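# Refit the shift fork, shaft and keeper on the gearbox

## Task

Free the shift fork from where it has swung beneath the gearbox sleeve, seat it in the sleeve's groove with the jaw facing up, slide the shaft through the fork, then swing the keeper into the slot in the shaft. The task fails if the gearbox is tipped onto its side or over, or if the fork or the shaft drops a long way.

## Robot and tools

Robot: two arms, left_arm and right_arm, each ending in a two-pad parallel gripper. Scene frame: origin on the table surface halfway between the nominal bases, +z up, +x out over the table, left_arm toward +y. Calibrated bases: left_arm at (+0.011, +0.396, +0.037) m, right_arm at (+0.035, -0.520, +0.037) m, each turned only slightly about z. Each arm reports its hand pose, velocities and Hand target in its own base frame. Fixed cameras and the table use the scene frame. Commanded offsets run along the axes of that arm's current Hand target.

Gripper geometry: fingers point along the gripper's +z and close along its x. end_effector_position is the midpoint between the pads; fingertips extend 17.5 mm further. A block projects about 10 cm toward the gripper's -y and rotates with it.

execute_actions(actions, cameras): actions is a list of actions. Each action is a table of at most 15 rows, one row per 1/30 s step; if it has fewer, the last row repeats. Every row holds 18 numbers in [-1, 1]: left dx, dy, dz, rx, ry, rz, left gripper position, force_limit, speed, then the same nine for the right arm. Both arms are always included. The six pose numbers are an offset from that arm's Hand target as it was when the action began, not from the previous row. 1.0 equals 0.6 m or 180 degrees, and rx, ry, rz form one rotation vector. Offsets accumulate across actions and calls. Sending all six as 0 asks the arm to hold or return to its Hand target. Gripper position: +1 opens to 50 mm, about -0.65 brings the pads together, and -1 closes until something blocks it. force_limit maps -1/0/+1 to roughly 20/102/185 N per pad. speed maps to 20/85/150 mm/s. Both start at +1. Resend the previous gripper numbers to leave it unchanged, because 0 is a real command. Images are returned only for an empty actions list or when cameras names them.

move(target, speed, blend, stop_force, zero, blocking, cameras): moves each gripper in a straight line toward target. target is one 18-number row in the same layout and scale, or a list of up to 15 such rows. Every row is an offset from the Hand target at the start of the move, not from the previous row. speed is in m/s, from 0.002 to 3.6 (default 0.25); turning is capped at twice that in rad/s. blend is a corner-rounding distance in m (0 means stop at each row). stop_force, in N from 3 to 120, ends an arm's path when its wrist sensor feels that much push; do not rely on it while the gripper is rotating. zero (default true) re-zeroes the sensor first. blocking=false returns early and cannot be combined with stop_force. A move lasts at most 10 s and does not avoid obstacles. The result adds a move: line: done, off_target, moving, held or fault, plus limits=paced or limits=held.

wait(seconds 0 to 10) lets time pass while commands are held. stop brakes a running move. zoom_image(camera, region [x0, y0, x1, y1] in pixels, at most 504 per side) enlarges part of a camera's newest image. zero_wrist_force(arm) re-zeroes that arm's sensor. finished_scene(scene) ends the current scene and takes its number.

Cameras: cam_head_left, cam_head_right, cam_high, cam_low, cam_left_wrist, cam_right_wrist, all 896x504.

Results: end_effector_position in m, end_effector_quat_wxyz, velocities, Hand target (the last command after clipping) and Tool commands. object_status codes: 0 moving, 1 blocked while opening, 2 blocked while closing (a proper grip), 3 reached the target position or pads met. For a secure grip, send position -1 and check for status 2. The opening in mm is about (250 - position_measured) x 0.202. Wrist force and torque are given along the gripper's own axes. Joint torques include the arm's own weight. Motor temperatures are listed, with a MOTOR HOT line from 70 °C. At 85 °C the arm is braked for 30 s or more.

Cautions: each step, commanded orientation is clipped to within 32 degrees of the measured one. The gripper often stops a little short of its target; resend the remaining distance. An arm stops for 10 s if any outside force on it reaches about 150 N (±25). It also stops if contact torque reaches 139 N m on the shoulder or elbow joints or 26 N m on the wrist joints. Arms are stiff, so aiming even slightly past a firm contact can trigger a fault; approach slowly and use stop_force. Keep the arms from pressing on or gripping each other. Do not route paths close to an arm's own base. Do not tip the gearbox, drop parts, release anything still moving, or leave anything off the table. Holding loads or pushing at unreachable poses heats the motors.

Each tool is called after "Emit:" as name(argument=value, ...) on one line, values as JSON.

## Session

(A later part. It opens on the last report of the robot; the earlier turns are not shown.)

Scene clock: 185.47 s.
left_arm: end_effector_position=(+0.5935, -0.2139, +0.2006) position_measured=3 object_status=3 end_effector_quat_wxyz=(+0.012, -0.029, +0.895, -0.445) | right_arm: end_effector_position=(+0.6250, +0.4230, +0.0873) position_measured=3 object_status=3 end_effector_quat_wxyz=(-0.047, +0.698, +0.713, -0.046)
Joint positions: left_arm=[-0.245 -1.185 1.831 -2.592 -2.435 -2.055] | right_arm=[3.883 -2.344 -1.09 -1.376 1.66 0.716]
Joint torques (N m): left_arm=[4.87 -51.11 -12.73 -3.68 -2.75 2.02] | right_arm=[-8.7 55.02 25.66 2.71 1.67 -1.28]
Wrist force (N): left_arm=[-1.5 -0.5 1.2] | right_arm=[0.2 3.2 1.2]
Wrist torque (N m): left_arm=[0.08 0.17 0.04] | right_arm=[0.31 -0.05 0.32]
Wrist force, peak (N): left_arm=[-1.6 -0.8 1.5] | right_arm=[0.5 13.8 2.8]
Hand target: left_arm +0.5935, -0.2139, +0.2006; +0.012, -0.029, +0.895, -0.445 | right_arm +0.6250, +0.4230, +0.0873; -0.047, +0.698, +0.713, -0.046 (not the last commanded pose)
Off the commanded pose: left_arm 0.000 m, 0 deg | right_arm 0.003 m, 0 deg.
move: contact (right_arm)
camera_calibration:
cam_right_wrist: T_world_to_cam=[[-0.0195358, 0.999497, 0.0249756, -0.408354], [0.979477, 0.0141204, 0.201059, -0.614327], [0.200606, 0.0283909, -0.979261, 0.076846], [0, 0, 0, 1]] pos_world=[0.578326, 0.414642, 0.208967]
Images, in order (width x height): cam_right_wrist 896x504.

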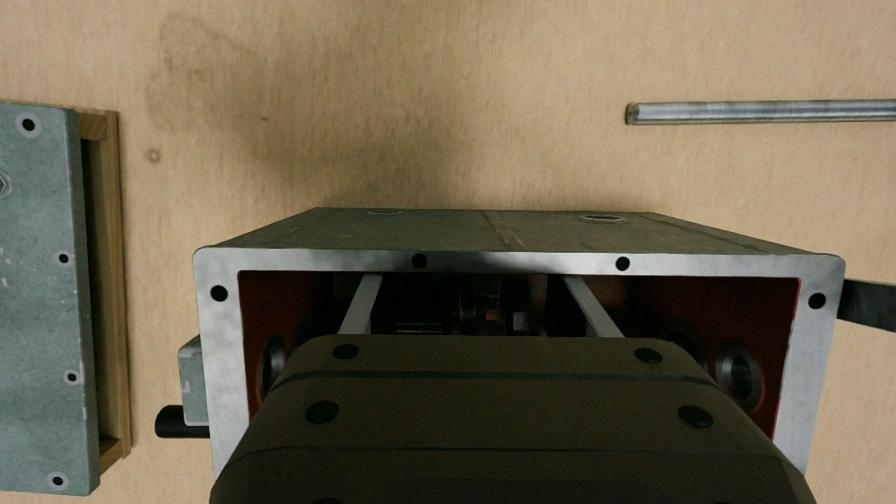

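Emit:
move(target=[[0,0,0,0,0,0,1,-1,0,0,0.00496,-0.00066,0,0,0,1,-1,0],[0,0,0,0,0,0,1,-1,0,-0.0002,0.0164,0.0857,0,0,0,1,-1,0]], speed=[0.02,0.06], blend=[0,0], stop_force=8)

Emit:
move(target=[0,0,0,0,0,0,1,-1,0,-0.0001,0.0043,0.0325,0,0,0,1,-1,0], speed=0.025, stop_force=5, cameras=["cam_right_wrist"])

Scene clock: 188.93 s.
left_arm: end_effector_position=(+0.5935, -0.2139, +0.2006) position_measured=3 object_status=3 end_effector_quat_wxyz=(+0.012, -0.029, +0.895, -0.445) | right_arm: end_effector_position=(+0.6280, +0.4231, +0.0350) position_measured=3 object_status=3 end_effector_quat_wxyz=(-0.047, +0.698, +0.713, -0.046)
Joint positions: left_arm=[-0.245 -1.185 1.831 -2.592 -2.435 -2.055] | right_arm=[3.881 -2.396 -1.136 -1.278 1.66 0.713]
Joint torques (N m): left_arm=[5.48 -50.59 -11.8 -3.85 -2.77 2.22] | right_arm=[5.93 72.65 30.98 1.89 -1.9 1.43]
Wrist force (N): left_arm=[-1.4 -0.7 1.2] | right_arm=[0.0 2.7 1.4]
Wrist torque (N m): left_arm=[0.05 0.17 0.03] | right_arm=[0.15 -0.02 0.48]
Wrist force, peak (N): left_arm=[-1.8 -0.2 1.6] | right_arm=[0.1 3.3 2.9]
Hand target: left_arm +0.5935, -0.2139, +0.2006; +0.012, -0.029, +0.895, -0.445 | right_arm +0.6280, +0.4231, +0.0350; -0.047, +0.698, +0.713, -0.046
Off the commanded pose: left_arm 0.000 m, 0 deg | right_arm 0.000 m, 0 deg.
move: done

Scene clock: 190.90 s.
left_arm: end_effector_position=(+0.5935, -0.2139, +0.2006) position_measured=3 object_status=3 end_effector_quat_wxyz=(+0.012, -0.029, +0.895, -0.445) | right_arm: end_effector_position=(+0.6280, +0.4231, +0.0154) position_measured=3 object_status=3 end_effector_quat_wxyz=(-0.047, +0.698, +0.713, -0.046)
Joint positions: left_arm=[-0.245 -1.185 1.831 -2.592 -2.435 -2.055] | right_arm=[3.881 -2.416 -1.152 -1.241 1.66 0.713]
Joint torques (N m): left_arm=[4.73 -50.44 -12.79 -3.98 -2.76 2.21] | right_arm=[9.16 75.07 29.73 -0.54 1.79 1.51]
Wrist force (N): left_arm=[-1.5 -0.3 1.3] | right_arm=[0.7 16.1 4.5]
Wrist torque (N m): left_arm=[0.11 0.18 0.04] | right_arm=[0.90 -0.08 0.35]
Wrist force, peak (N): left_arm=[-1.4 -0.6 1.7] | right_arm=[1.8 19.0 1.4]
Hand target: left_arm +0.5935, -0.2139, +0.2006; +0.012, -0.029, +0.895, -0.445 | right_arm +0.6280, +0.4231, +0.0154; -0.047, +0.698, +0.713, -0.046
Off the commanded pose: left_arm 0.000 m, 0 deg | right_arm 0.000 m, 0 deg.
move: done
camera_calibration:
cam_right_wrist: T_world_to_cam=[[-0.0195358, 0.999497, 0.0249756, -0.406597], [0.979477, 0.0141204, 0.201059, -0.602791], [0.200606, 0.0283909, -0.979261, 0.00573459], [0, 0, 0, 1]] pos_world=[0.581326, 0.414742, 0.136967]
Images, in order (width x height): cam_right_wrist 896x504.

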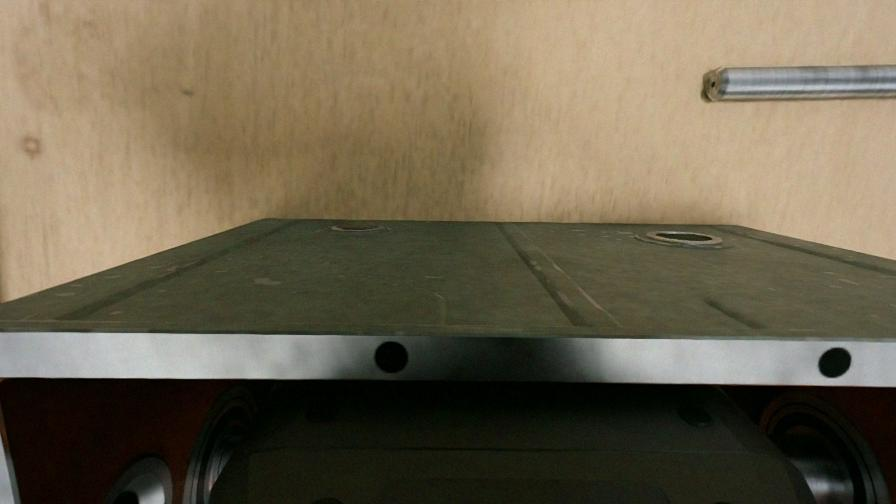

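Emit:
move(target=[0,0,0,0,0,0,1,-1,0,0,0.0025,-0.0003,0,0,0,1,-1,0], speed=0.01, cameras=[])

Scene clock: 192.50 s.
left_arm: end_effector_position=(+0.5935, -0.2139, +0.2006) position_measured=3 object_status=3 end_effector_quat_wxyz=(+0.012, -0.029, +0.895, -0.445) | right_arm: end_effector_position=(+0.6295, +0.4232, +0.0153) position_measured=3 object_status=3 end_effector_quat_wxyz=(-0.047, +0.698, +0.713, -0.046)
Joint positions: left_arm=[-0.245 -1.185 1.831 -2.592 -2.435 -2.055] | right_arm=[3.879 -2.42 -1.146 -1.244 1.66 0.712]
Joint torques (N m): left_arm=[5.46 -51.68 -12.26 -4.03 -2.71 2.13] | right_arm=[-13.14 61.26 27.83 3.57 -4.17 -0.78]
Wrist force (N): left_arm=[-1.3 -0.7 1.3] | right_arm=[0.8 -12.4 1.0]
Wrist torque (N m): left_arm=[0.07 0.14 0.04] | right_arm=[-0.36 -0.05 0.31]
Wrist force, peak (N): left_arm=[-1.5 -0.6 1.5] | right_arm=[0.2 15.7 4.8]
Hand target: left_arm +0.5935, -0.2139, +0.2006; +0.012, -0.029, +0.895, -0.445 | right_arm +0.6295, +0.4231, +0.0153; -0.047, +0.698, +0.713, -0.046
Off the commanded pose: left_arm 0.000 m, 0 deg | right_arm 0.000 m, 0 deg.
move: done
No camera images: "cameras" was empty.

Emit:
move(target=[0,0,0,0,0,0,1,-1,0,0,-0.0023,-0.0076,0,0,0,1,-1,0], speed=0.02, cameras=[])

Emit:
move(target=[0,0,0,0,0,0,1,-1,0,0,0.00083,-0.0001,0,0,0,1,-1,0], speed=0.01, cameras=[])

Scene clock: 197.77 s.
left_arm: end_effector_position=(+0.5935, -0.2139, +0.2006) position_measured=3 object_status=3 end_effector_quat_wxyz=(+0.012, -0.029, +0.895, -0.445) | right_arm: end_effector_position=(+0.6287, +0.4231, +0.0202) position_measured=3 object_status=3 end_effector_quat_wxyz=(-0.047, +0.698, +0.713, -0.046)
Joint positions: left_arm=[-0.245 -1.185 1.831 -2.592 -2.435 -2.055] | right_arm=[3.88 -2.413 -1.146 -1.251 1.66 0.713]
Joint torques (N m): left_arm=[4.93 -51.31 -12.29 -4.12 -2.8 2.31] | right_arm=[5.68 61.26 30.61 2.32 1.76 1.26]
Wrist force (N): left_arm=[-1.6 -0.4 1.2] | right_arm=[0.0 2.8 1.8]
Wrist torque (N m): left_arm=[0.11 0.19 0.04] | right_arm=[0.16 -0.02 0.41]
Wrist force, peak (N): left_arm=[-1.7 -0.6 1.6] | right_arm=[1.3 -13.3 0.6]
Hand target: left_arm +0.5935, -0.2139, +0.2006; +0.012, -0.029, +0.895, -0.445 | right_arm +0.6287, +0.4231, +0.0200; -0.047, +0.698, +0.713, -0.046
Off the commanded pose: left_arm 0.000 m, 0 deg | right_arm 0.000 m, 0 deg.
move: done
No camera images: "cameras" was empty.

Scene clock: 198.47 s.
left_arm: end_effector_position=(+0.5935, -0.2139, +0.2006) position_measured=3 object_status=3 end_effector_quat_wxyz=(+0.012, -0.029, +0.895, -0.445) | right_arm: end_effector_position=(+0.6292, +0.4231, +0.0200) position_measured=3 object_status=3 end_effector_quat_wxyz=(-0.047, +0.698, +0.713, -0.046)
Joint positions: left_arm=[-0.245 -1.185 1.831 -2.592 -2.435 -2.055] | right_arm=[3.88 -2.414 -1.144 -1.252 1.66 0.712]
Joint torques (N m): left_arm=[5.36 -51.81 -13.31 -4.07 -2.72 2.32] | right_arm=[-8.67 58.32 29.13 0.77 1.06 -1.26]
Wrist force (N): left_arm=[-1.5 -0.3 1.1] | right_arm=[0.2 2.7 2.2]
Wrist torque (N m): left_arm=[0.12 0.18 0.04] | right_arm=[0.14 -0.05 0.46]
Wrist force, peak (N): left_arm=[-1.3 -0.8 1.7] | right_arm=[0.2 2.8 2.3]
Hand target: left_arm +0.5935, -0.2139, +0.2006; +0.012, -0.029, +0.895, -0.445 | right_arm +0.6292, +0.4231, +0.0200; -0.047, +0.698, +0.713, -0.046
Off the commanded pose: left_arm 0.000 m, 0 deg | right_arm 0.000 m, 0 deg.
move: done
No camera images: "cameras" was empty.

Emit:
move(target=[0,0,0,0,0,0,1,-1,0,0,0,0,0,0,0,-1,-1,-0.6], speed=0.02, cameras=[])

Scene clock: 199.80 s.
left_arm: end_effector_position=(+0.5935, -0.2139, +0.2006) position_measured=3 object_status=3 end_effector_quat_wxyz=(+0.012, -0.029, +0.895, -0.445) | right_arm: end_effector_position=(+0.6292, +0.4231, +0.0200) position_measured=73 object_status=2 end_effector_quat_wxyz=(-0.047, +0.698, +0.713, -0.046)
Joint positions: left_arm=[-0.245 -1.185 1.831 -2.592 -2.435 -2.055] | right_arm=[3.88 -2.414 -1.144 -1.252 1.66 0.712]
Joint torques (N m): left_arm=[5.05 -51.47 -12.82 -3.98 -2.95 2.19] | right_arm=[-8.83 65.01 18.09 2.91 -1.79 -0.35]
Wrist force (N): left_arm=[-1.4 -0.5 1.2] | right_arm=[5.9 3.6 1.0]
Wrist torque (N m): left_arm=[0.08 0.15 0.04] | right_arm=[0.18 0.05 0.34]
Wrist force, peak (N): left_arm=[-1.7 -0.7 1.7] | right_arm=[5.9 3.5 1.1]
Hand target: left_arm +0.5935, -0.2139, +0.2006; +0.012, -0.029, +0.895, -0.445 | right_arm +0.6292, +0.4231, +0.0200; -0.047, +0.698, +0.713, -0.046
Off the commanded pose: left_arm 0.000 m, 0 deg | right_arm 0.000 m, 0 deg.
move: done
No camera images: "cameras" was empty.

Emit:
move(target=[0,0,0,0,0,0,1,-1,0,0.0005,-0.00131,-0.00991,0,0,0,-1,-1,-0.6], speed=0.03, stop_force=20, cameras=[])

Emit:
move(target=[0,0,0,0,0,0,1,-1,0,0,-0.00131,-0.00991,0,0,0,-1,-1,-0.6], speed=0.03, stop_force=20, cameras=["cam_left_wrist"])

Scene clock: 204.07 s.
left_arm: end_effector_position=(+0.5935, -0.2139, +0.2006) position_measured=3 object_status=3 end_effector_quat_wxyz=(+0.012, -0.029, +0.895, -0.445) | right_arm: end_effector_position=(+0.6292, +0.4234, +0.0260) position_measured=73 object_status=2 end_effector_quat_wxyz=(-0.047, +0.698, +0.713, -0.046)
Joint positions: left_arm=[-0.245 -1.185 1.831 -2.592 -2.435 -2.055] | right_arm=[3.88 -2.408 -1.138 -1.264 1.66 0.712]
Joint torques (N m): left_arm=[4.99 -51.93 -12.22 -4.09 -2.76 2.25] | right_arm=[0.24 59.32 16.93 4.43 -0.31 0.86]
Wrist force (N): left_arm=[-1.1 -0.6 0.8] | right_arm=[8.1 1.6 5.2]
Wrist torque (N m): left_arm=[0.07 0.11 0.04] | right_arm=[0.25 0.02 0.44]
Wrist force, peak (N): left_arm=[-1.4 -0.7 1.7] | right_arm=[9.5 0.5 8.3]
Hand target: left_arm +0.5935, -0.2139, +0.2006; +0.012, -0.029, +0.895, -0.445 | right_arm +0.6292, +0.4234, +0.0260; -0.047, +0.698, +0.713, -0.046
Off the commanded pose: left_arm 0.000 m, 0 deg | right_arm 0.000 m, 0 deg.
move: done
No camera images: "cameras" was empty.

Scene clock: 205.73 s.
left_arm: end_effector_position=(+0.5935, -0.2139, +0.2006) position_measured=3 object_status=3 end_effector_quat_wxyz=(+0.012, -0.029, +0.895, -0.445) | right_arm: end_effector_position=(+0.6292, +0.4234, +0.0320) position_measured=73 object_status=2 end_effector_quat_wxyz=(-0.047, +0.698, +0.713, -0.046)
Joint positions: left_arm=[-0.245 -1.185 1.831 -2.592 -2.435 -2.055] | right_arm=[3.88 -2.402 -1.133 -1.275 1.66 0.712]
Joint torques (N m): left_arm=[5.28 -51.16 -12.82 -4.22 -2.65 2.14] | right_arm=[-13.74 58.97 16.54 4.1 -3.15 -1.13]
Wrist force (N): left_arm=[-1.5 -0.4 1.1] | right_arm=[9.2 1.6 4.9]
Wrist torque (N m): left_arm=[0.11 0.18 0.04] | right_arm=[0.24 0.03 0.41]
Wrist force, peak (N): left_arm=[-1.5 -0.6 1.5] | right_arm=[10.6 0.9 7.4]
Hand target: left_arm +0.5935, -0.2139, +0.2006; +0.012, -0.029, +0.895, -0.445 | right_arm +0.6292, +0.4234, +0.0320; -0.047, +0.698, +0.713, -0.046
Off the commanded pose: left_arm 0.000 m, 0 deg | right_arm 0.000 m, 0 deg.
move: done
camera_calibration:
cam_left_wrist: T_world_to_cam=[[-0.998362, -0.0569137, 0.005851, 0.589097], [-0.0506375, 0.831375, -0.5534, 0.33499], [0.0266316, -0.552789, -0.832895, 0.16341], [0, 0, 0, 1]] pos_world=[0.600744, -0.154644, 0.31804]
Images, in order (width x height): cam_left_wrist 896x504.

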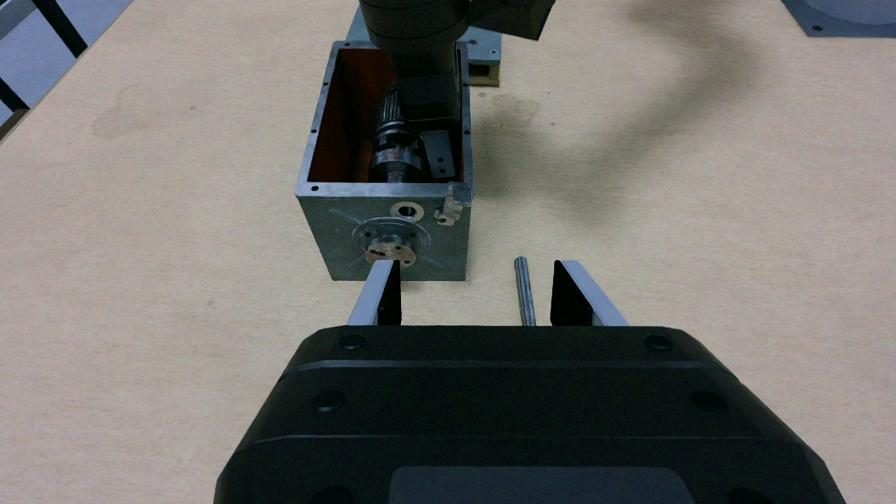

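Emit:
move(target=[0,0,0,0,0,0,1,-1,0,0.0008,0,0,0,0,0,-1,-1,-0.6], speed=0.02, cameras=[])

Scene clock: 207.33 s.
left_arm: end_effector_position=(+0.5935, -0.2139, +0.2006) position_measured=3 object_status=3 end_effector_quat_wxyz=(+0.012, -0.029, +0.895, -0.445) | right_arm: end_effector_position=(+0.6293, +0.4238, +0.0320) position_measured=73 object_status=2 end_effector_quat_wxyz=(-0.047, +0.698, +0.713, -0.046)
Joint positions: left_arm=[-0.245 -1.185 1.831 -2.592 -2.435 -2.055] | right_arm=[3.88 -2.403 -1.132 -1.275 1.66 0.713]
Joint torques (N m): left_arm=[4.19 -52.18 -13.24 -4.13 -2.63 2.14] | right_arm=[6.16 59.45 32.4 1.14 -0.93 1.26]
Wrist force (N): left_arm=[-1.2 -0.6 1.5] | right_arm=[0.5 2.9 4.4]
Wrist torque (N m): left_arm=[0.07 0.12 0.04] | right_arm=[0.18 -0.03 0.37]
Wrist force, peak (N): left_arm=[-2.0 -0.5 1.5] | right_arm=[9.4 1.2 5.3]
Hand target: left_arm +0.5935, -0.2139, +0.2006; +0.012, -0.029, +0.895, -0.445 | right_arm +0.6292, +0.4239, +0.0320; -0.047, +0.698, +0.713, -0.046
Off the commanded pose: left_arm 0.000 m, 0 deg | right_arm 0.000 m, 0 deg.
move: done
No camera images: "cameras" was empty.

Emit:
move(target=[0,0,0,0,0,0,1,-1,0,0,-0.00131,-0.00991,0,0,0,-1,-1,-0.6], speed=0.03, stop_force=20, cameras=[])

Emit:
move(target=[0,0,0,0,0,0,1,-1,0,0,-0.00131,-0.00991,0,0,0,-1,-1,-0.6], speed=0.03, stop_force=20, cameras=[])

Scene clock: 209.67 s.
left_arm: end_effector_position=(+0.5935, -0.2139, +0.2006) position_measured=3 object_status=3 end_effector_quat_wxyz=(+0.012, -0.029, +0.895, -0.445) | right_arm: end_effector_position=(+0.6292, +0.4239, +0.0380) position_measured=73 object_status=2 end_effector_quat_wxyz=(-0.047, +0.698, +0.713, -0.046)
Joint positions: left_arm=[-0.245 -1.185 1.831 -2.592 -2.435 -2.055] | right_arm=[3.88 -2.397 -1.126 -1.287 1.66 0.713]
Joint torques (N m): left_arm=[4.11 -50.83 -12.3 -4.15 -2.84 2.18] | right_arm=[-5.21 57.83 16.72 4.52 1.6 -0.99]
Wrist force (N): left_arm=[-1.1 -0.5 1.3] | right_arm=[3.7 4.6 4.3]
Wrist torque (N m): left_arm=[0.08 0.11 0.03] | right_arm=[0.22 0.01 0.34]
Wrist force, peak (N): left_arm=[-1.5 -0.7 1.4] | right_arm=[4.2 5.0 4.9]
Hand target: left_arm +0.5935, -0.2139, +0.2006; +0.012, -0.029, +0.895, -0.445 | right_arm +0.6292, +0.4238, +0.0380; -0.047, +0.698, +0.713, -0.046
Off the commanded pose: left_arm 0.000 m, 0 deg | right_arm 0.000 m, 0 deg.
move: done
No camera images: "cameras" was empty.

Scene clock: 211.27 s.
left_arm: end_effector_position=(+0.5935, -0.2139, +0.2006) position_measured=3 object_status=3 end_effector_quat_wxyz=(+0.012, -0.029, +0.895, -0.445) | right_arm: end_effector_position=(+0.6292, +0.4238, +0.0440) position_measured=73 object_status=2 end_effector_quat_wxyz=(-0.047, +0.698, +0.713, -0.046)
Joint positions: left_arm=[-0.245 -1.185 1.831 -2.592 -2.435 -2.055] | right_arm=[3.88 -2.391 -1.121 -1.298 1.66 0.713]
Joint torques (N m): left_arm=[5.2 -50.51 -12.48 -3.97 -2.91 2.22] | right_arm=[-11.82 58.99 15.69 3.15 -2.66 -1.15]
Wrist force (N): left_arm=[-1.3 -0.2 1.0] | right_arm=[7.5 8.0 4.4]
Wrist torque (N m): left_arm=[0.13 0.14 0.04] | right_arm=[0.26 0.02 0.36]
Wrist force, peak (N): left_arm=[-1.9 -0.4 1.2] | right_arm=[6.9 8.3 6.0]
Hand target: left_arm +0.5935, -0.2139, +0.2006; +0.012, -0.029, +0.895, -0.445 | right_arm +0.6292, +0.4238, +0.0440; -0.047, +0.698, +0.713, -0.046
Off the commanded pose: left_arm 0.000 m, 0 deg | right_arm 0.000 m, 0 deg.
move: done
No camera images: "cameras" was empty.

Emit:
move(target=[0,0,0,0,0,0,1,-1,0,0.0008,0.00099,-0.00013,0,0,0,-1,-1,-0.6], speed=0.02, cameras=["cam_right_wrist"])

Scene clock: 212.77 s.
left_arm: end_effector_position=(+0.5935, -0.2139, +0.2006) position_measured=3 object_status=3 end_effector_quat_wxyz=(+0.012, -0.029, +0.895, -0.445) | right_arm: end_effector_position=(+0.6298, +0.4243, +0.0440) position_measured=73 object_status=2 end_effector_quat_wxyz=(-0.047, +0.698, +0.713, -0.046)
Joint positions: left_arm=[-0.245 -1.185 1.831 -2.592 -2.435 -2.055] | right_arm=[3.88 -2.393 -1.117 -1.3 1.66 0.713]
Joint torques (N m): left_arm=[4.44 -50.48 -13.17 -4.11 -2.81 2.41] | right_arm=[-6.05 62.15 28.75 1.77 -0.66 -1]
Wrist force (N): left_arm=[-1.5 -0.5 1.4] | right_arm=[-1.2 2.7 4.0]
Wrist torque (N m): left_arm=[0.08 0.17 0.04] | right_arm=[0.17 -0.12 0.46]
Wrist force, peak (N): left_arm=[-1.7 -0.4 1.6] | right_arm=[7.6 8.1 4.3]
Hand target: left_arm +0.5935, -0.2139, +0.2006; +0.012, -0.029, +0.895, -0.445 | right_arm +0.6298, +0.4243, +0.0440; -0.047, +0.698, +0.713, -0.046
Off the commanded pose: left_arm 0.000 m, 0 deg | right_arm 0.000 m, 0 deg.
move: done
camera_calibration:
cam_right_wrist: T_world_to_cam=[[-0.0195155, 0.9995, 0.0248778, -0.408473], [0.979478, 0.0141201, 0.201058, -0.610439], [0.200606, 0.028291, -0.979263, 0.0334657], [0, 0, 0, 1]] pos_world=[0.583226, 0.415941, 0.165667]
Images, in order (width x height): cam_right_wrist 896x504.

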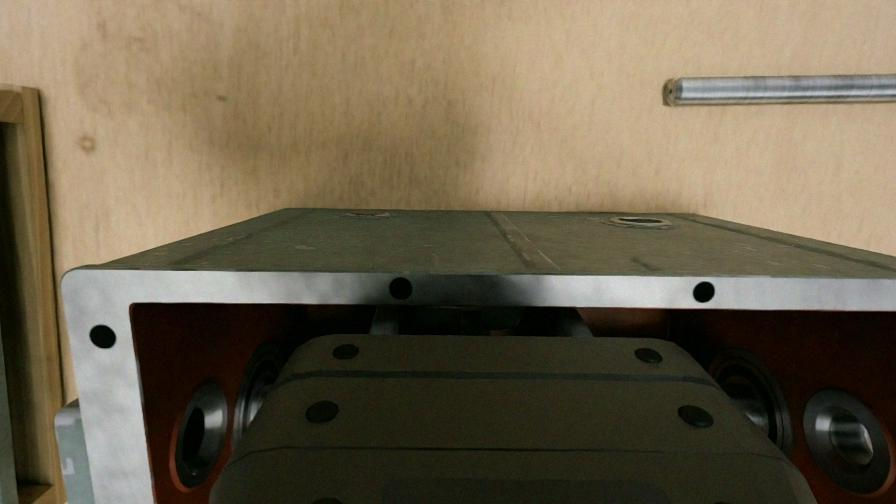

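Emit:
move(target=[0,0,0,0,0,0,1,-1,0,0.0002,-0.00021,-0.0067,0,0,0,-1,-1,-0.6], speed=0.02, stop_force=20, cameras=[])

Emit:
move(target=[0,0,0,0,0,0,1,-1,0,0.0002,-0.00021,-0.0067,0,0,0,-1,-1,-0.6], speed=0.02, stop_force=20, cameras=[])

Scene clock: 214.73 s.
left_arm: end_effector_position=(+0.5935, -0.2139, +0.2006) position_measured=3 object_status=3 end_effector_quat_wxyz=(+0.012, -0.029, +0.895, -0.445) | right_arm: end_effector_position=(+0.6302, +0.4245, +0.0481) position_measured=73 object_status=2 end_effector_quat_wxyz=(-0.047, +0.698, +0.713, -0.046)
Joint positions: left_arm=[-0.245 -1.185 1.831 -2.592 -2.435 -2.055] | right_arm=[3.88 -2.39 -1.111 -1.309 1.66 0.713]
Joint torques (N m): left_arm=[3.39 -50.58 -12.08 -4.21 -2.78 2.29] | right_arm=[-7.91 62.8 18.5 4.97 0.73 -1.15]
Wrist force (N): left_arm=[-1.5 -0.5 1.2] | right_arm=[0.3 4.1 4.3]
Wrist torque (N m): left_arm=[0.10 0.18 0.03] | right_arm=[0.24 -0.03 0.40]
Wrist force, peak (N): left_arm=[-1.5 -1.0 1.4] | right_arm=[-1.2 5.1 4.6]
Hand target: left_arm +0.5935, -0.2139, +0.2006; +0.012, -0.029, +0.895, -0.445 | right_arm +0.6302, +0.4244, +0.0480; -0.047, +0.698, +0.713, -0.046
Off the commanded pose: left_arm 0.000 m, 0 deg | right_arm 0.000 m, 0 deg.
move: done
No camera images: "cameras" was empty.

Scene clock: 215.80 s.
left_arm: end_effector_position=(+0.5935, -0.2139, +0.2006) position_measured=3 object_status=3 end_effector_quat_wxyz=(+0.012, -0.029, +0.895, -0.445) | right_arm: end_effector_position=(+0.6306, +0.4246, +0.0521) position_measured=73 object_status=2 end_effector_quat_wxyz=(-0.047, +0.698, +0.713, -0.046)
Joint positions: left_arm=[-0.245 -1.185 1.831 -2.592 -2.435 -2.055] | right_arm=[3.88 -2.387 -1.105 -1.317 1.66 0.712]
Joint torques (N m): left_arm=[4.23 -51.76 -12.68 -4.04 -2.85 2.11] | right_arm=[-7.11 64.58 18.84 5.07 -1.48 -1.14]
Wrist force (N): left_arm=[-1.2 -0.7 1.2] | right_arm=[0.3 4.8 4.5]
Wrist torque (N m): left_arm=[0.07 0.12 0.04] | right_arm=[0.28 -0.05 0.45]
Wrist force, peak (N): left_arm=[-1.6 -0.5 1.5] | right_arm=[0.0 4.9 5.3]
Hand target: left_arm +0.5935, -0.2139, +0.2006; +0.012, -0.029, +0.895, -0.445 | right_arm +0.6306, +0.4246, +0.0520; -0.047, +0.698, +0.713, -0.046
Off the commanded pose: left_arm 0.000 m, 0 deg | right_arm 0.000 m, 0 deg.
move: done
No camera images: "cameras" was empty.

Emit:
move(target=[[0,0,0,0,0,0,1,-1,0,0,0.00525,-0.00607,0,0,0,-1,-1,-0.6],[0,0,0,0,0,0,1,-1,0,0,0.00870,-0.01678,0,0,0,-1,-1,-0.6]], speed=0.02, blend=[0.001,0], stop_force=20, cameras=[])

Scene clock: 222.33 s.
left_arm: end_effector_position=(+0.5935, -0.2139, +0.2006) position_measured=3 object_status=3 end_effector_quat_wxyz=(+0.012, -0.029, +0.895, -0.445) | right_arm: end_effector_position=(+0.6371, +0.4247, +0.0613) position_measured=73 object_status=2 end_effector_quat_wxyz=(-0.047, +0.698, +0.713, -0.046)
Joint positions: left_arm=[-0.245 -1.185 1.831 -2.592 -2.435 -2.055] | right_arm=[3.874 -2.393 -1.069 -1.348 1.659 0.707]
Joint torques (N m): left_arm=[3.81 -51.01 -12.97 -4.15 -2.72 2.26] | right_arm=[4.57 69.66 17.62 5.49 0.92 1.17]
Wrist force (N): left_arm=[-1.4 -0.7 1.2] | right_arm=[2.5 1.5 2.9]
Wrist torque (N m): left_arm=[0.06 0.15 0.04] | right_arm=[0.35 -0.11 0.49]
Wrist force, peak (N): left_arm=[-1.5 -0.7 1.6] | right_arm=[-1.3 -14.3 1.7]
Hand target: left_arm +0.5935, -0.2139, +0.2006; +0.012, -0.029, +0.895, -0.445 | right_arm +0.6371, +0.4247, +0.0613; -0.047, +0.698, +0.713, -0.046
Off the commanded pose: left_arm 0.000 m, 0 deg | right_arm 0.000 m, 0 deg.
move: done
No camera images: "cameras" was empty.

Emit:
wait(seconds=0, cameras=["cam_right_wrist","cam_left_wrist"])

Emit:
zoom_image(camera="cam_left_wrist", region=[300, 30, 520, 210])

Scene clock: 222.97 s.
left_arm: end_effector_position=(+0.5935, -0.2139, +0.2006) position_measured=3 object_status=3 end_effector_quat_wxyz=(+0.012, -0.029, +0.895, -0.445) | right_arm: end_effector_position=(+0.6371, +0.4247, +0.0613) position_measured=73 object_status=2 end_effector_quat_wxyz=(-0.047, +0.698, +0.713, -0.046)
Joint positions: left_arm=[-0.245 -1.185 1.831 -2.592 -2.435 -2.055] | right_arm=[3.874 -2.393 -1.069 -1.348 1.659 0.707]
Joint torques (N m): left_arm=[3.1 -51.56 -12.47 -4.12 -2.82 2.32] | right_arm=[3.59 70.7 18.81 5.34 1.12 1.28]
Wrist force (N): left_arm=[-1.6 -0.5 1.0] | right_arm=[2.1 1.0 3.7]
Wrist torque (N m): left_arm=[0.08 0.18 0.04] | right_arm=[0.27 -0.10 0.49]
Wrist force, peak (N): left_arm=[-1.5 -0.6 1.4] | right_arm=[2.4 1.0 3.7]
Hand target: left_arm +0.5935, -0.2139, +0.2006; +0.012, -0.029, +0.895, -0.445 | right_arm +0.6371, +0.4247, +0.0613; -0.047, +0.698, +0.713, -0.046
Tool commands: left_gripper/position=+1.0 left_gripper/force_limit=-1.0 left_gripper/speed=+0.0 right_gripper/position=-1.0 right_gripper/force_limit=-1.0 right_gripper/speed=-0.6
Off the commanded pose: left_arm 0.000 m, 0 deg | right_arm 0.000 m, 0 deg.
camera_calibration:
cam_left_wrist: T_world_to_cam=[[-0.998362, -0.0569137, 0.005851, 0.589097], [-0.0506375, 0.831375, -0.5534, 0.33499], [0.0266316, -0.552789, -0.832895, 0.16341], [0, 0, 0, 1]] pos_world=[0.600744, -0.154644, 0.31804]
cam_right_wrist: T_world_to_cam=[[-0.0195358, 0.999497, 0.0249756, -0.409068], [0.979477, 0.0141204, 0.201059, -0.620974], [0.200606, 0.0283909, -0.979261, 0.0489125], [0, 0, 0, 1]] pos_world=[0.590426, 0.416242, 0.182967]
Images, in order (width x height): cam_left_wrist 896x504, cam_right_wrist 896x504.

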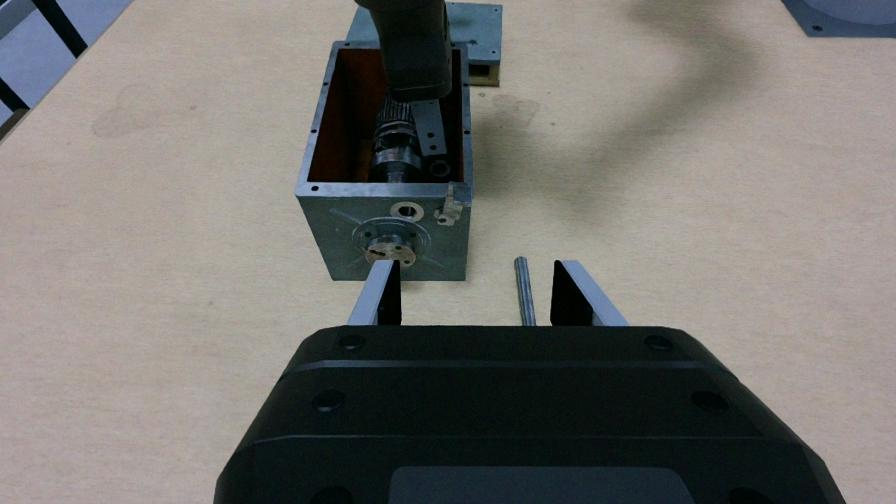

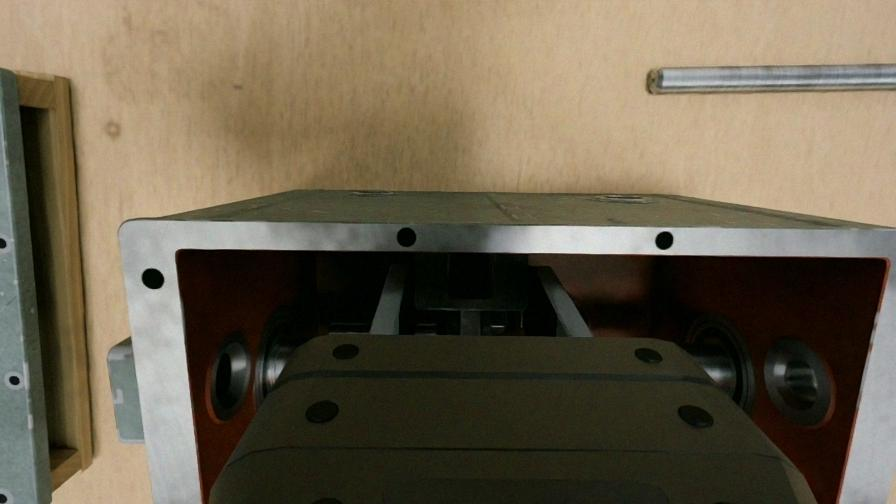

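Scaled by 2.291 from the camera's 896x504 image, which has a finer 1280x720 frame.

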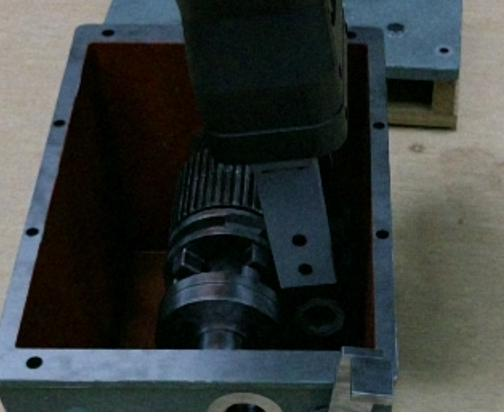

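Emit:
move(target=[[0,0,0,0,0,0,1,-1,0,0,0.0051,-0.00975,0,0,0,-1,-1,-0.6],[0,0,0,0,0,0,1,-1,0,0,0.01198,-0.01873,0,0,0,-1,-1,-0.6]], speed=0.02, blend=[0.001,0], stop_force=20, cameras=["cam_left_wrist"])

Emit:
zoom_image(camera="cam_left_wrist", region=[300, 30, 520, 210])

Scene clock: 226.07 s.
left_arm: end_effector_position=(+0.5935, -0.2139, +0.2006) position_measured=3 object_status=3 end_effector_quat_wxyz=(+0.012, -0.029, +0.895, -0.445) | right_arm: end_effector_position=(+0.6457, +0.4248, +0.0715) position_measured=73 object_status=2 end_effector_quat_wxyz=(-0.047, +0.698, +0.713, -0.046)
Joint positions: left_arm=[-0.245 -1.185 1.831 -2.592 -2.435 -2.055] | right_arm=[3.867 -2.405 -1.021 -1.385 1.658 0.7]
Joint torques (N m): left_arm=[4.2 -51.29 -12.45 -4 -2.84 2.25] | right_arm=[3.09 69.62 17.67 5.79 0.26 1.41]
Wrist force (N): left_arm=[-1.1 -0.6 1.3] | right_arm=[2.4 -3.4 -0.8]
Wrist torque (N m): left_arm=[0.07 0.11 0.04] | right_arm=[0.26 -0.08 0.50]
Wrist force, peak (N): left_arm=[-1.7 -0.7 1.5] | right_arm=[5.2 -6.0 -2.8]
Hand target: left_arm +0.5935, -0.2139, +0.2006; +0.012, -0.029, +0.895, -0.445 | right_arm +0.6457, +0.4248, +0.0715; -0.047, +0.698, +0.713, -0.046
Off the commanded pose: left_arm 0.000 m, 0 deg | right_arm 0.000 m, 0 deg.
move: done
camera_calibration:
cam_left_wrist: T_world_to_cam=[[-0.998362, -0.0569137, 0.005851, 0.589097], [-0.0506375, 0.831375, -0.5534, 0.33499], [0.0266316, -0.552789, -0.832895, 0.16341], [0, 0, 0, 1]] pos_world=[0.600744, -0.154644, 0.31804]
Images, in order (width x height): cam_left_wrist 896x504.

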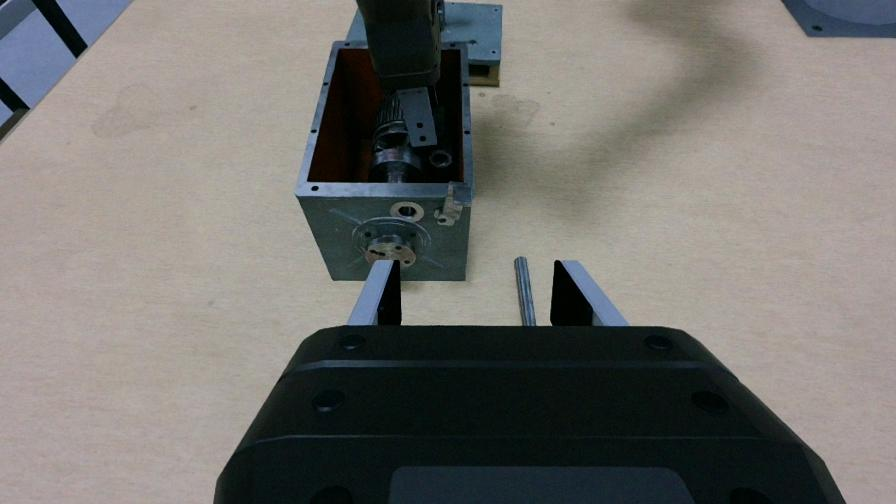

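Scaled by 2.291 from the camera's 896x504 image, which has a finer 1280x720 frame.

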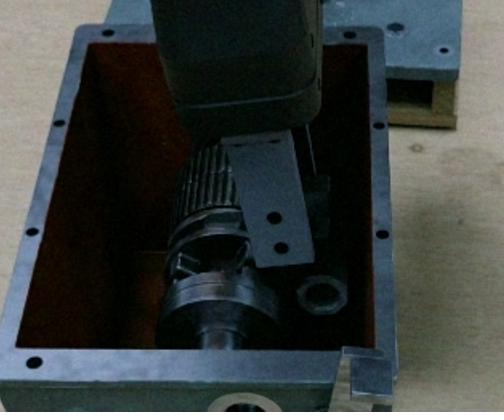

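Emit:
move(target=[[0,0,0,0,0,0,1,-1,0,0,0.00809,-0.00746,0,0,0,-1,-1,-0.6],[0,0,0,0,0,0,1,-1,0,0,0.01753,-0.01358,0,0,0,-1,-1,-0.6]], speed=0.02, blend=[0.001,0], stop_force=20, cameras=["cam_left_wrist"])

Emit:
zoom_image(camera="cam_left_wrist", region=[340, 60, 500, 200])

Scene clock: 228.60 s.
left_arm: end_effector_position=(+0.5935, -0.2139, +0.2006) position_measured=3 object_status=3 end_effector_quat_wxyz=(+0.012, -0.029, +0.895, -0.445) | right_arm: end_effector_position=(+0.6572, +0.4250, +0.0782) position_measured=73 object_status=2 end_effector_quat_wxyz=(-0.047, +0.698, +0.713, -0.046)
Joint positions: left_arm=[-0.245 -1.185 1.831 -2.592 -2.435 -2.055] | right_arm=[3.858 -2.427 -0.963 -1.423 1.658 0.69]
Joint torques (N m): left_arm=[2.91 -50.92 -12.73 -3.98 -2.81 2.12] | right_arm=[2.48 66.63 15.36 5.34 0.03 1.42]
Wrist force (N): left_arm=[-1.4 -0.3 1.0] | right_arm=[3.2 -4.3 -5.7]
Wrist torque (N m): left_arm=[0.11 0.16 0.04] | right_arm=[0.24 -0.06 0.53]
Wrist force, peak (N): left_arm=[-1.7 -0.6 1.4] | right_arm=[6.0 -5.5 -7.0]
Hand target: left_arm +0.5935, -0.2139, +0.2006; +0.012, -0.029, +0.895, -0.445 | right_arm +0.6572, +0.4250, +0.0782; -0.047, +0.698, +0.713, -0.046
Off the commanded pose: left_arm 0.000 m, 0 deg | right_arm 0.000 m, 0 deg.
move: done
camera_calibration:
cam_left_wrist: T_world_to_cam=[[-0.998362, -0.0569137, 0.005851, 0.589097], [-0.0506375, 0.831375, -0.5534, 0.33499], [0.0266316, -0.552789, -0.832895, 0.16341], [0, 0, 0, 1]] pos_world=[0.600744, -0.154644, 0.31804]
Images, in order (width x height): cam_left_wrist 896x504.

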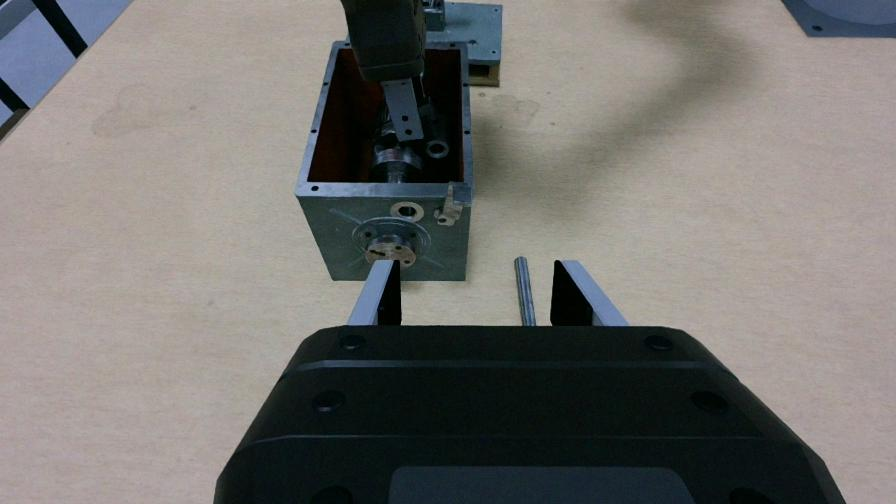

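Scaled by 3.150 from the camera's 896x504 image, which has a finer 1280x720 frame.

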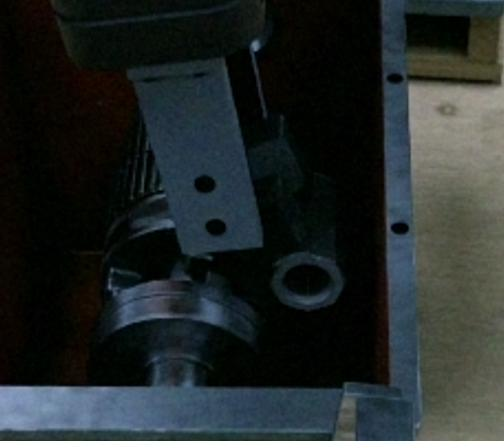

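Emit:
move(target=[[0,0,0,0,0,0,1,-1,0,0,0.0123,-0.00617,0,0,0,-1,-1,-0.6],[0,0,0,0,0,0,1,-1,0,0,0.02356,-0.00867,0,0,0,-1,-1,-0.6]], speed=0.02, blend=[0.001,0], stop_force=20, cameras=["cam_left_wrist"])

Emit:
zoom_image(camera="cam_left_wrist", region=[340, 60, 500, 200])

Scene clock: 233.07 s.
left_arm: end_effector_position=(+0.5935, -0.2139, +0.2006) position_measured=3 object_status=3 end_effector_quat_wxyz=(+0.012, -0.029, +0.895, -0.445) | right_arm: end_effector_position=(+0.6719, +0.4253, +0.0815) position_measured=73 object_status=2 end_effector_quat_wxyz=(-0.047, +0.698, +0.713, -0.046)
Joint positions: left_arm=[-0.245 -1.185 1.831 -2.592 -2.435 -2.055] | right_arm=[3.846 -2.461 -0.889 -1.462 1.656 0.679]
Joint torques (N m): left_arm=[3.08 -50.94 -11.85 -3.96 -2.63 2.34] | right_arm=[3.97 66.3 13.34 4.05 -1.7 1.5]
Wrist force (N): left_arm=[-1.5 -0.6 1.2] | right_arm=[4.5 -1.1 -8.0]
Wrist torque (N m): left_arm=[0.07 0.17 0.04] | right_arm=[0.24 -0.09 0.51]
Wrist force, peak (N): left_arm=[-1.5 -0.9 1.6] | right_arm=[7.5 -1.3 -8.4]
Hand target: left_arm +0.5935, -0.2139, +0.2006; +0.012, -0.029, +0.895, -0.445 | right_arm +0.6719, +0.4253, +0.0815; -0.047, +0.698, +0.713, -0.046
Off the commanded pose: left_arm 0.000 m, 0 deg | right_arm 0.000 m, 0 deg.
move: done
camera_calibration:
cam_left_wrist: T_world_to_cam=[[-0.998362, -0.0569137, 0.005851, 0.589097], [-0.0506375, 0.831375, -0.5534, 0.33499], [0.0266316, -0.552789, -0.832895, 0.16341], [0, 0, 0, 1]] pos_world=[0.600744, -0.154644, 0.31804]
Images, in order (width x height): cam_left_wrist 896x504.

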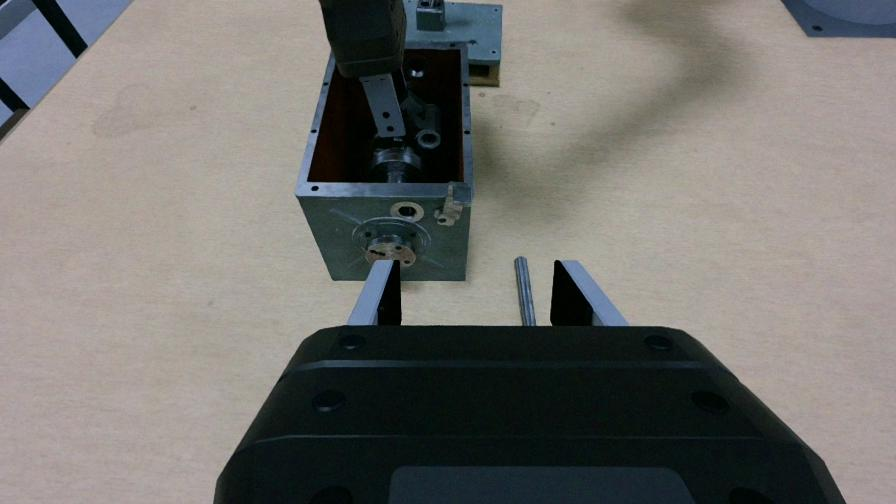

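Scaled by 3.150 from the camera's 896x504 image, which has a finer 1280x720 frame.

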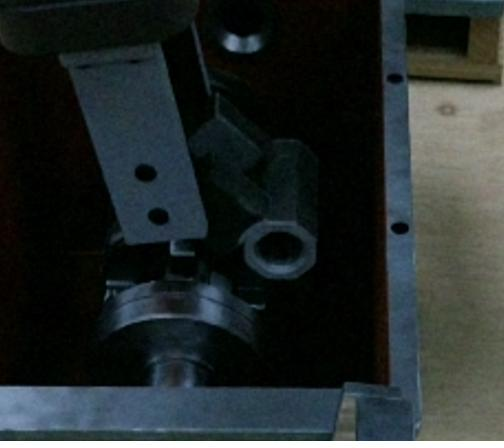

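Emit:
move(target=[[0,0,0,0,0,0,1,-1,0,0.0004,0.01156,-0.00153,0,0,0,-1,-1,-0.6],[0,0,0,0,0,0,1,-1,0,0.0004,0.02079,-0.0004,0,0,0,-1,-1,-0.6]], speed=0.02, blend=[0.001,0], stop_force=20, cameras=["cam_left_wrist"])

Emit:
zoom_image(camera="cam_left_wrist", region=[340, 60, 500, 200])

Scene clock: 235.87 s.
left_arm: end_effector_position=(+0.5935, -0.2139, +0.2006) position_measured=3 object_status=3 end_effector_quat_wxyz=(+0.012, -0.029, +0.895, -0.445) | right_arm: end_effector_position=(+0.6843, +0.4258, +0.0801) position_measured=73 object_status=2 end_effector_quat_wxyz=(-0.047, +0.698, +0.713, -0.046)
Joint positions: left_arm=[-0.245 -1.185 1.831 -2.592 -2.435 -2.055] | right_arm=[3.837 -2.496 -0.828 -1.489 1.655 0.67]
Joint torques (N m): left_arm=[2.74 -52.35 -12.35 -4.04 -2.78 2.12] | right_arm=[6.14 64.49 10.54 3.5 -0.67 1.41]
Wrist force (N): left_arm=[-1.4 -0.1 1.3] | right_arm=[1.9 2.8 -11.5]
Wrist torque (N m): left_arm=[0.14 0.16 0.05] | right_arm=[0.28 -0.14 0.54]
Wrist force, peak (N): left_arm=[-1.7 -0.6 1.6] | right_arm=[3.4 2.7 -12.6]
Hand target: left_arm +0.5935, -0.2139, +0.2006; +0.012, -0.029, +0.895, -0.445 | right_arm +0.6843, +0.4258, +0.0801; -0.047, +0.698, +0.713, -0.046
Off the commanded pose: left_arm 0.000 m, 0 deg | right_arm 0.000 m, 0 deg.
move: done
camera_calibration:
cam_left_wrist: T_world_to_cam=[[-0.998362, -0.0569137, 0.005851, 0.589097], [-0.0506375, 0.831375, -0.5534, 0.33499], [0.0266316, -0.552789, -0.832895, 0.16341], [0, 0, 0, 1]] pos_world=[0.600744, -0.154644, 0.31804]
Images, in order (width x height): cam_left_wrist 896x504.

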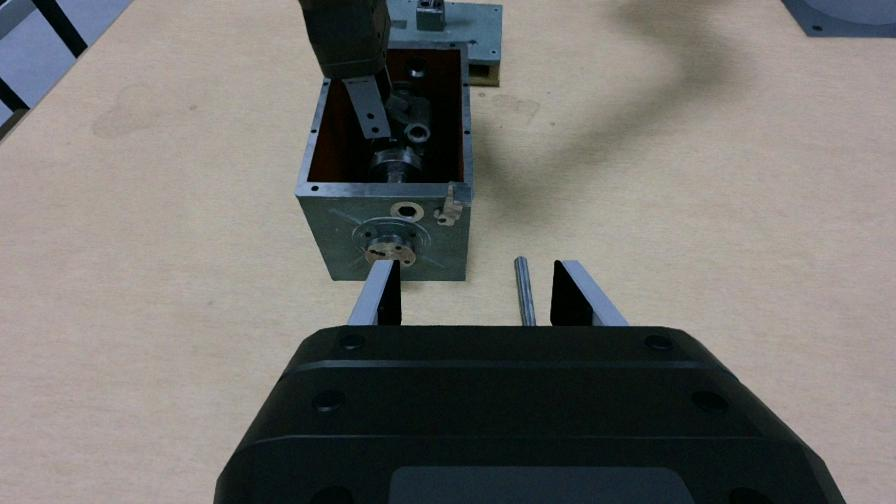

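Scaled by 3.150 from the camera's 896x504 image, which has a finer 1280x720 frame.

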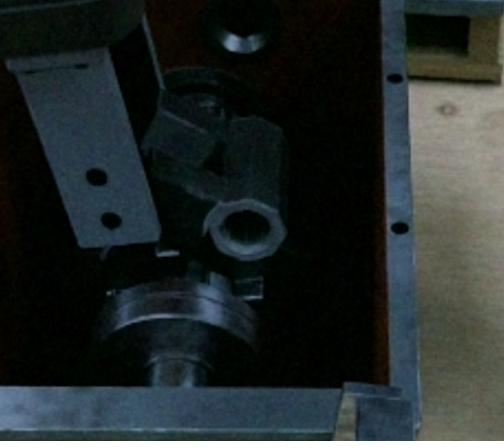

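Emit:
move(target=[0,0,0,0,0,0,1,-1,0, 0,0.00664,0.000634,0,0,0,-1,-1,-0.6], speed=0.01, stop_force=15, cameras=["cam_left_wrist"])

Emit:
zoom_image(camera="cam_left_wrist", region=[340, 60, 500, 200])

Scene clock: 240.63 s.
left_arm: end_effector_position=(+0.5935, -0.2139, +0.2006) position_measured=3 object_status=3 end_effector_quat_wxyz=(+0.012, -0.029, +0.895, -0.445) | right_arm: end_effector_position=(+0.6882, +0.4259, +0.0792) position_measured=73 object_status=2 end_effector_quat_wxyz=(-0.047, +0.698, +0.713, -0.046)
Joint positions: left_arm=[-0.245 -1.185 1.831 -2.592 -2.435 -2.055] | right_arm=[3.834 -2.507 -0.809 -1.497 1.655 0.667]
Joint torques (N m): left_arm=[2.41 -51.26 -12.79 -4.03 -2.83 2.19] | right_arm=[4.7 71.4 15.66 4.44 -2.09 1.34]
Wrist force (N): left_arm=[-1.7 -0.4 1.0] | right_arm=[2.3 1.5 -4.0]
Wrist torque (N m): left_arm=[0.11 0.20 0.03] | right_arm=[0.23 -0.13 0.54]
Wrist force, peak (N): left_arm=[-1.6 -0.5 1.7] | right_arm=[2.1 2.8 -12.3]
Hand target: left_arm +0.5935, -0.2139, +0.2006; +0.012, -0.029, +0.895, -0.445 | right_arm +0.6882, +0.4259, +0.0792; -0.047, +0.698, +0.713, -0.046
Off the commanded pose: left_arm 0.000 m, 0 deg | right_arm 0.000 m, 0 deg.
move: done
camera_calibration:
cam_left_wrist: T_world_to_cam=[[-0.998362, -0.0569137, 0.005851, 0.589097], [-0.0506375, 0.831375, -0.5534, 0.33499], [0.0266316, -0.552789, -0.832895, 0.16341], [0, 0, 0, 1]] pos_world=[0.600744, -0.154644, 0.31804]
Images, in order (width x height): cam_left_wrist 896x504.

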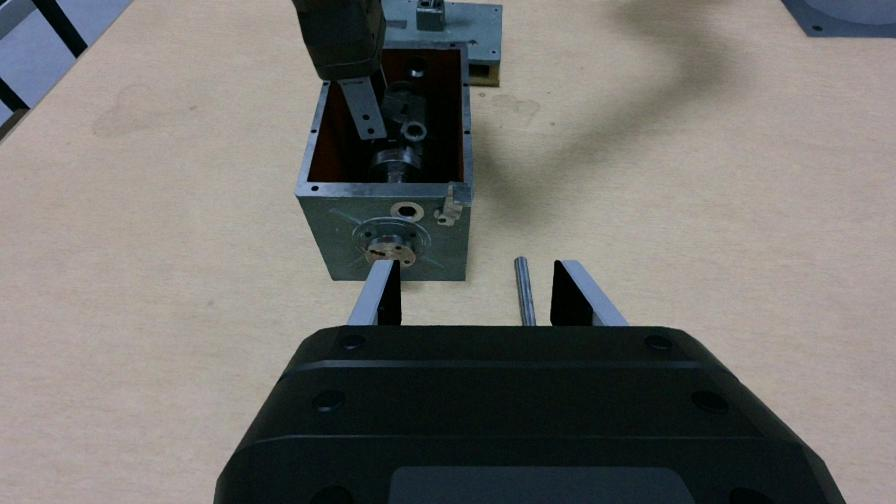

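Scaled by 3.150 from the camera's 896x504 image, which has a finer 1280x720 frame.

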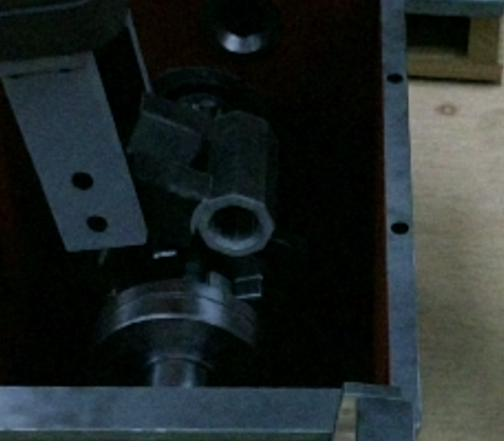

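Emit:
zoom_image(camera="cam_left_wrist", region=[380, 50, 450, 160])

Emit:
zoom_image(camera="cam_left_wrist", region=[370, 180, 480, 280])

Scaled by 4.582 from the camera's 896x504 image, which has a finer 1280x720 frame.

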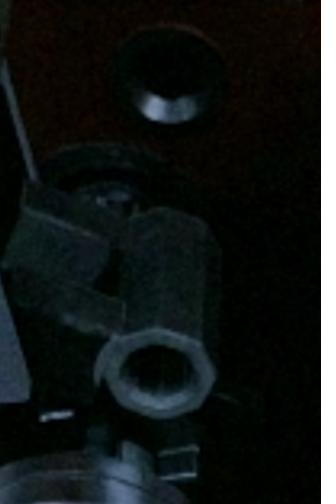

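Scaled by 4.582 from the camera's 896x504 image, which has a finer 1280x720 frame.

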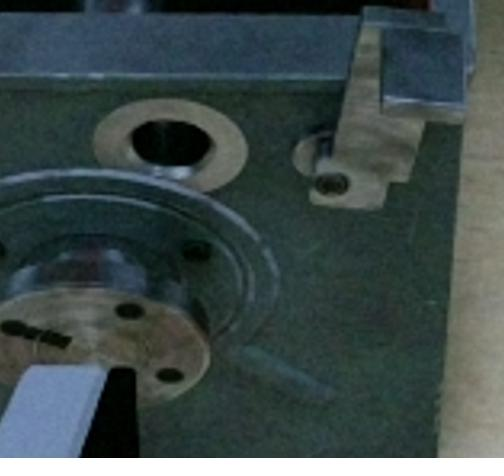

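Emit:
move(target=[0,0,0,0,0,0,1,-1,0, 0,0.00221,0.00021,0,0,0,-1,-1,-0.6], speed=0.01, stop_force=15, cameras=["cam_left_wrist"])

Emit:
zoom_image(camera="cam_left_wrist", region=[380, 50, 450, 160])

Scene clock: 249.67 s.
left_arm: end_effector_position=(+0.5935, -0.2139, +0.2006) position_measured=3 object_status=3 end_effector_quat_wxyz=(+0.012, -0.029, +0.895, -0.445) | right_arm: end_effector_position=(+0.6895, +0.4259, +0.0789) position_measured=73 object_status=2 end_effector_quat_wxyz=(-0.047, +0.698, +0.713, -0.046)
Joint positions: left_arm=[-0.245 -1.185 1.831 -2.592 -2.435 -2.055] | right_arm=[3.833 -2.511 -0.802 -1.5 1.655 0.666]
Joint torques (N m): left_arm=[2.74 -51.82 -12.59 -4.04 -2.75 2.27] | right_arm=[-6.99 68.81 16.7 2.95 -2.55 -0.49]
Wrist force (N): left_arm=[-1.5 -0.3 1.5] | right_arm=[1.2 -0.1 -2.6]
Wrist torque (N m): left_arm=[0.12 0.17 0.03] | right_arm=[0.26 -0.18 0.52]
Wrist force, peak (N): left_arm=[-1.8 -0.6 1.3] | right_arm=[2.5 1.4 -4.8]
Hand target: left_arm +0.5935, -0.2139, +0.2006; +0.012, -0.029, +0.895, -0.445 | right_arm +0.6895, +0.4260, +0.0789; -0.047, +0.698, +0.713, -0.046
Off the commanded pose: left_arm 0.000 m, 0 deg | right_arm 0.000 m, 0 deg.
move: done
camera_calibration:
cam_left_wrist: T_world_to_cam=[[-0.998362, -0.0569137, 0.005851, 0.589097], [-0.0506375, 0.831375, -0.5534, 0.33499], [0.0266316, -0.552789, -0.832895, 0.16341], [0, 0, 0, 1]] pos_world=[0.600744, -0.154644, 0.31804]
Images, in order (width x height): cam_left_wrist 896x504.

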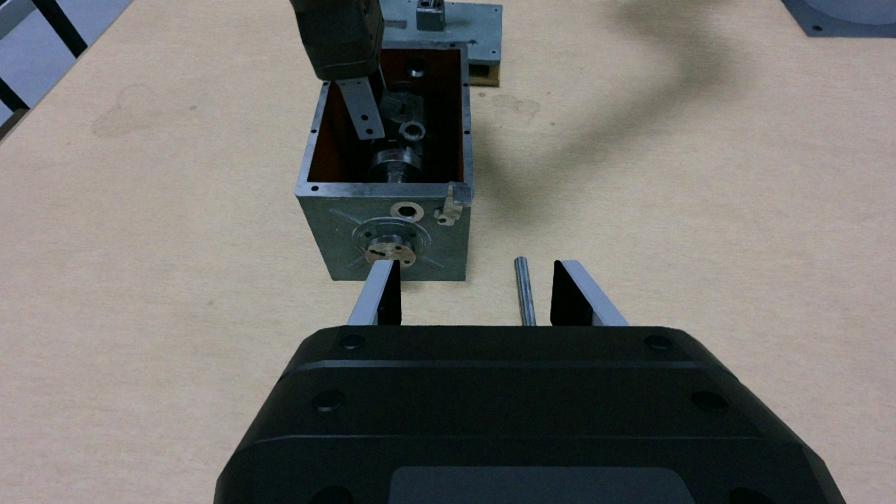

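Scaled by 4.582 from the camera's 896x504 image, which has a finer 1280x720 frame.

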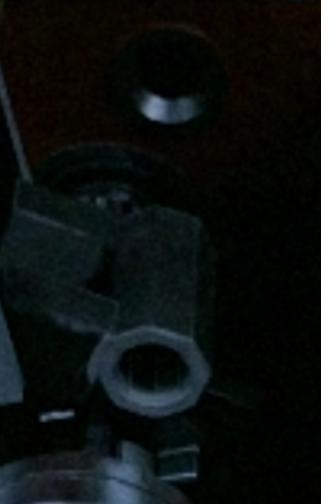

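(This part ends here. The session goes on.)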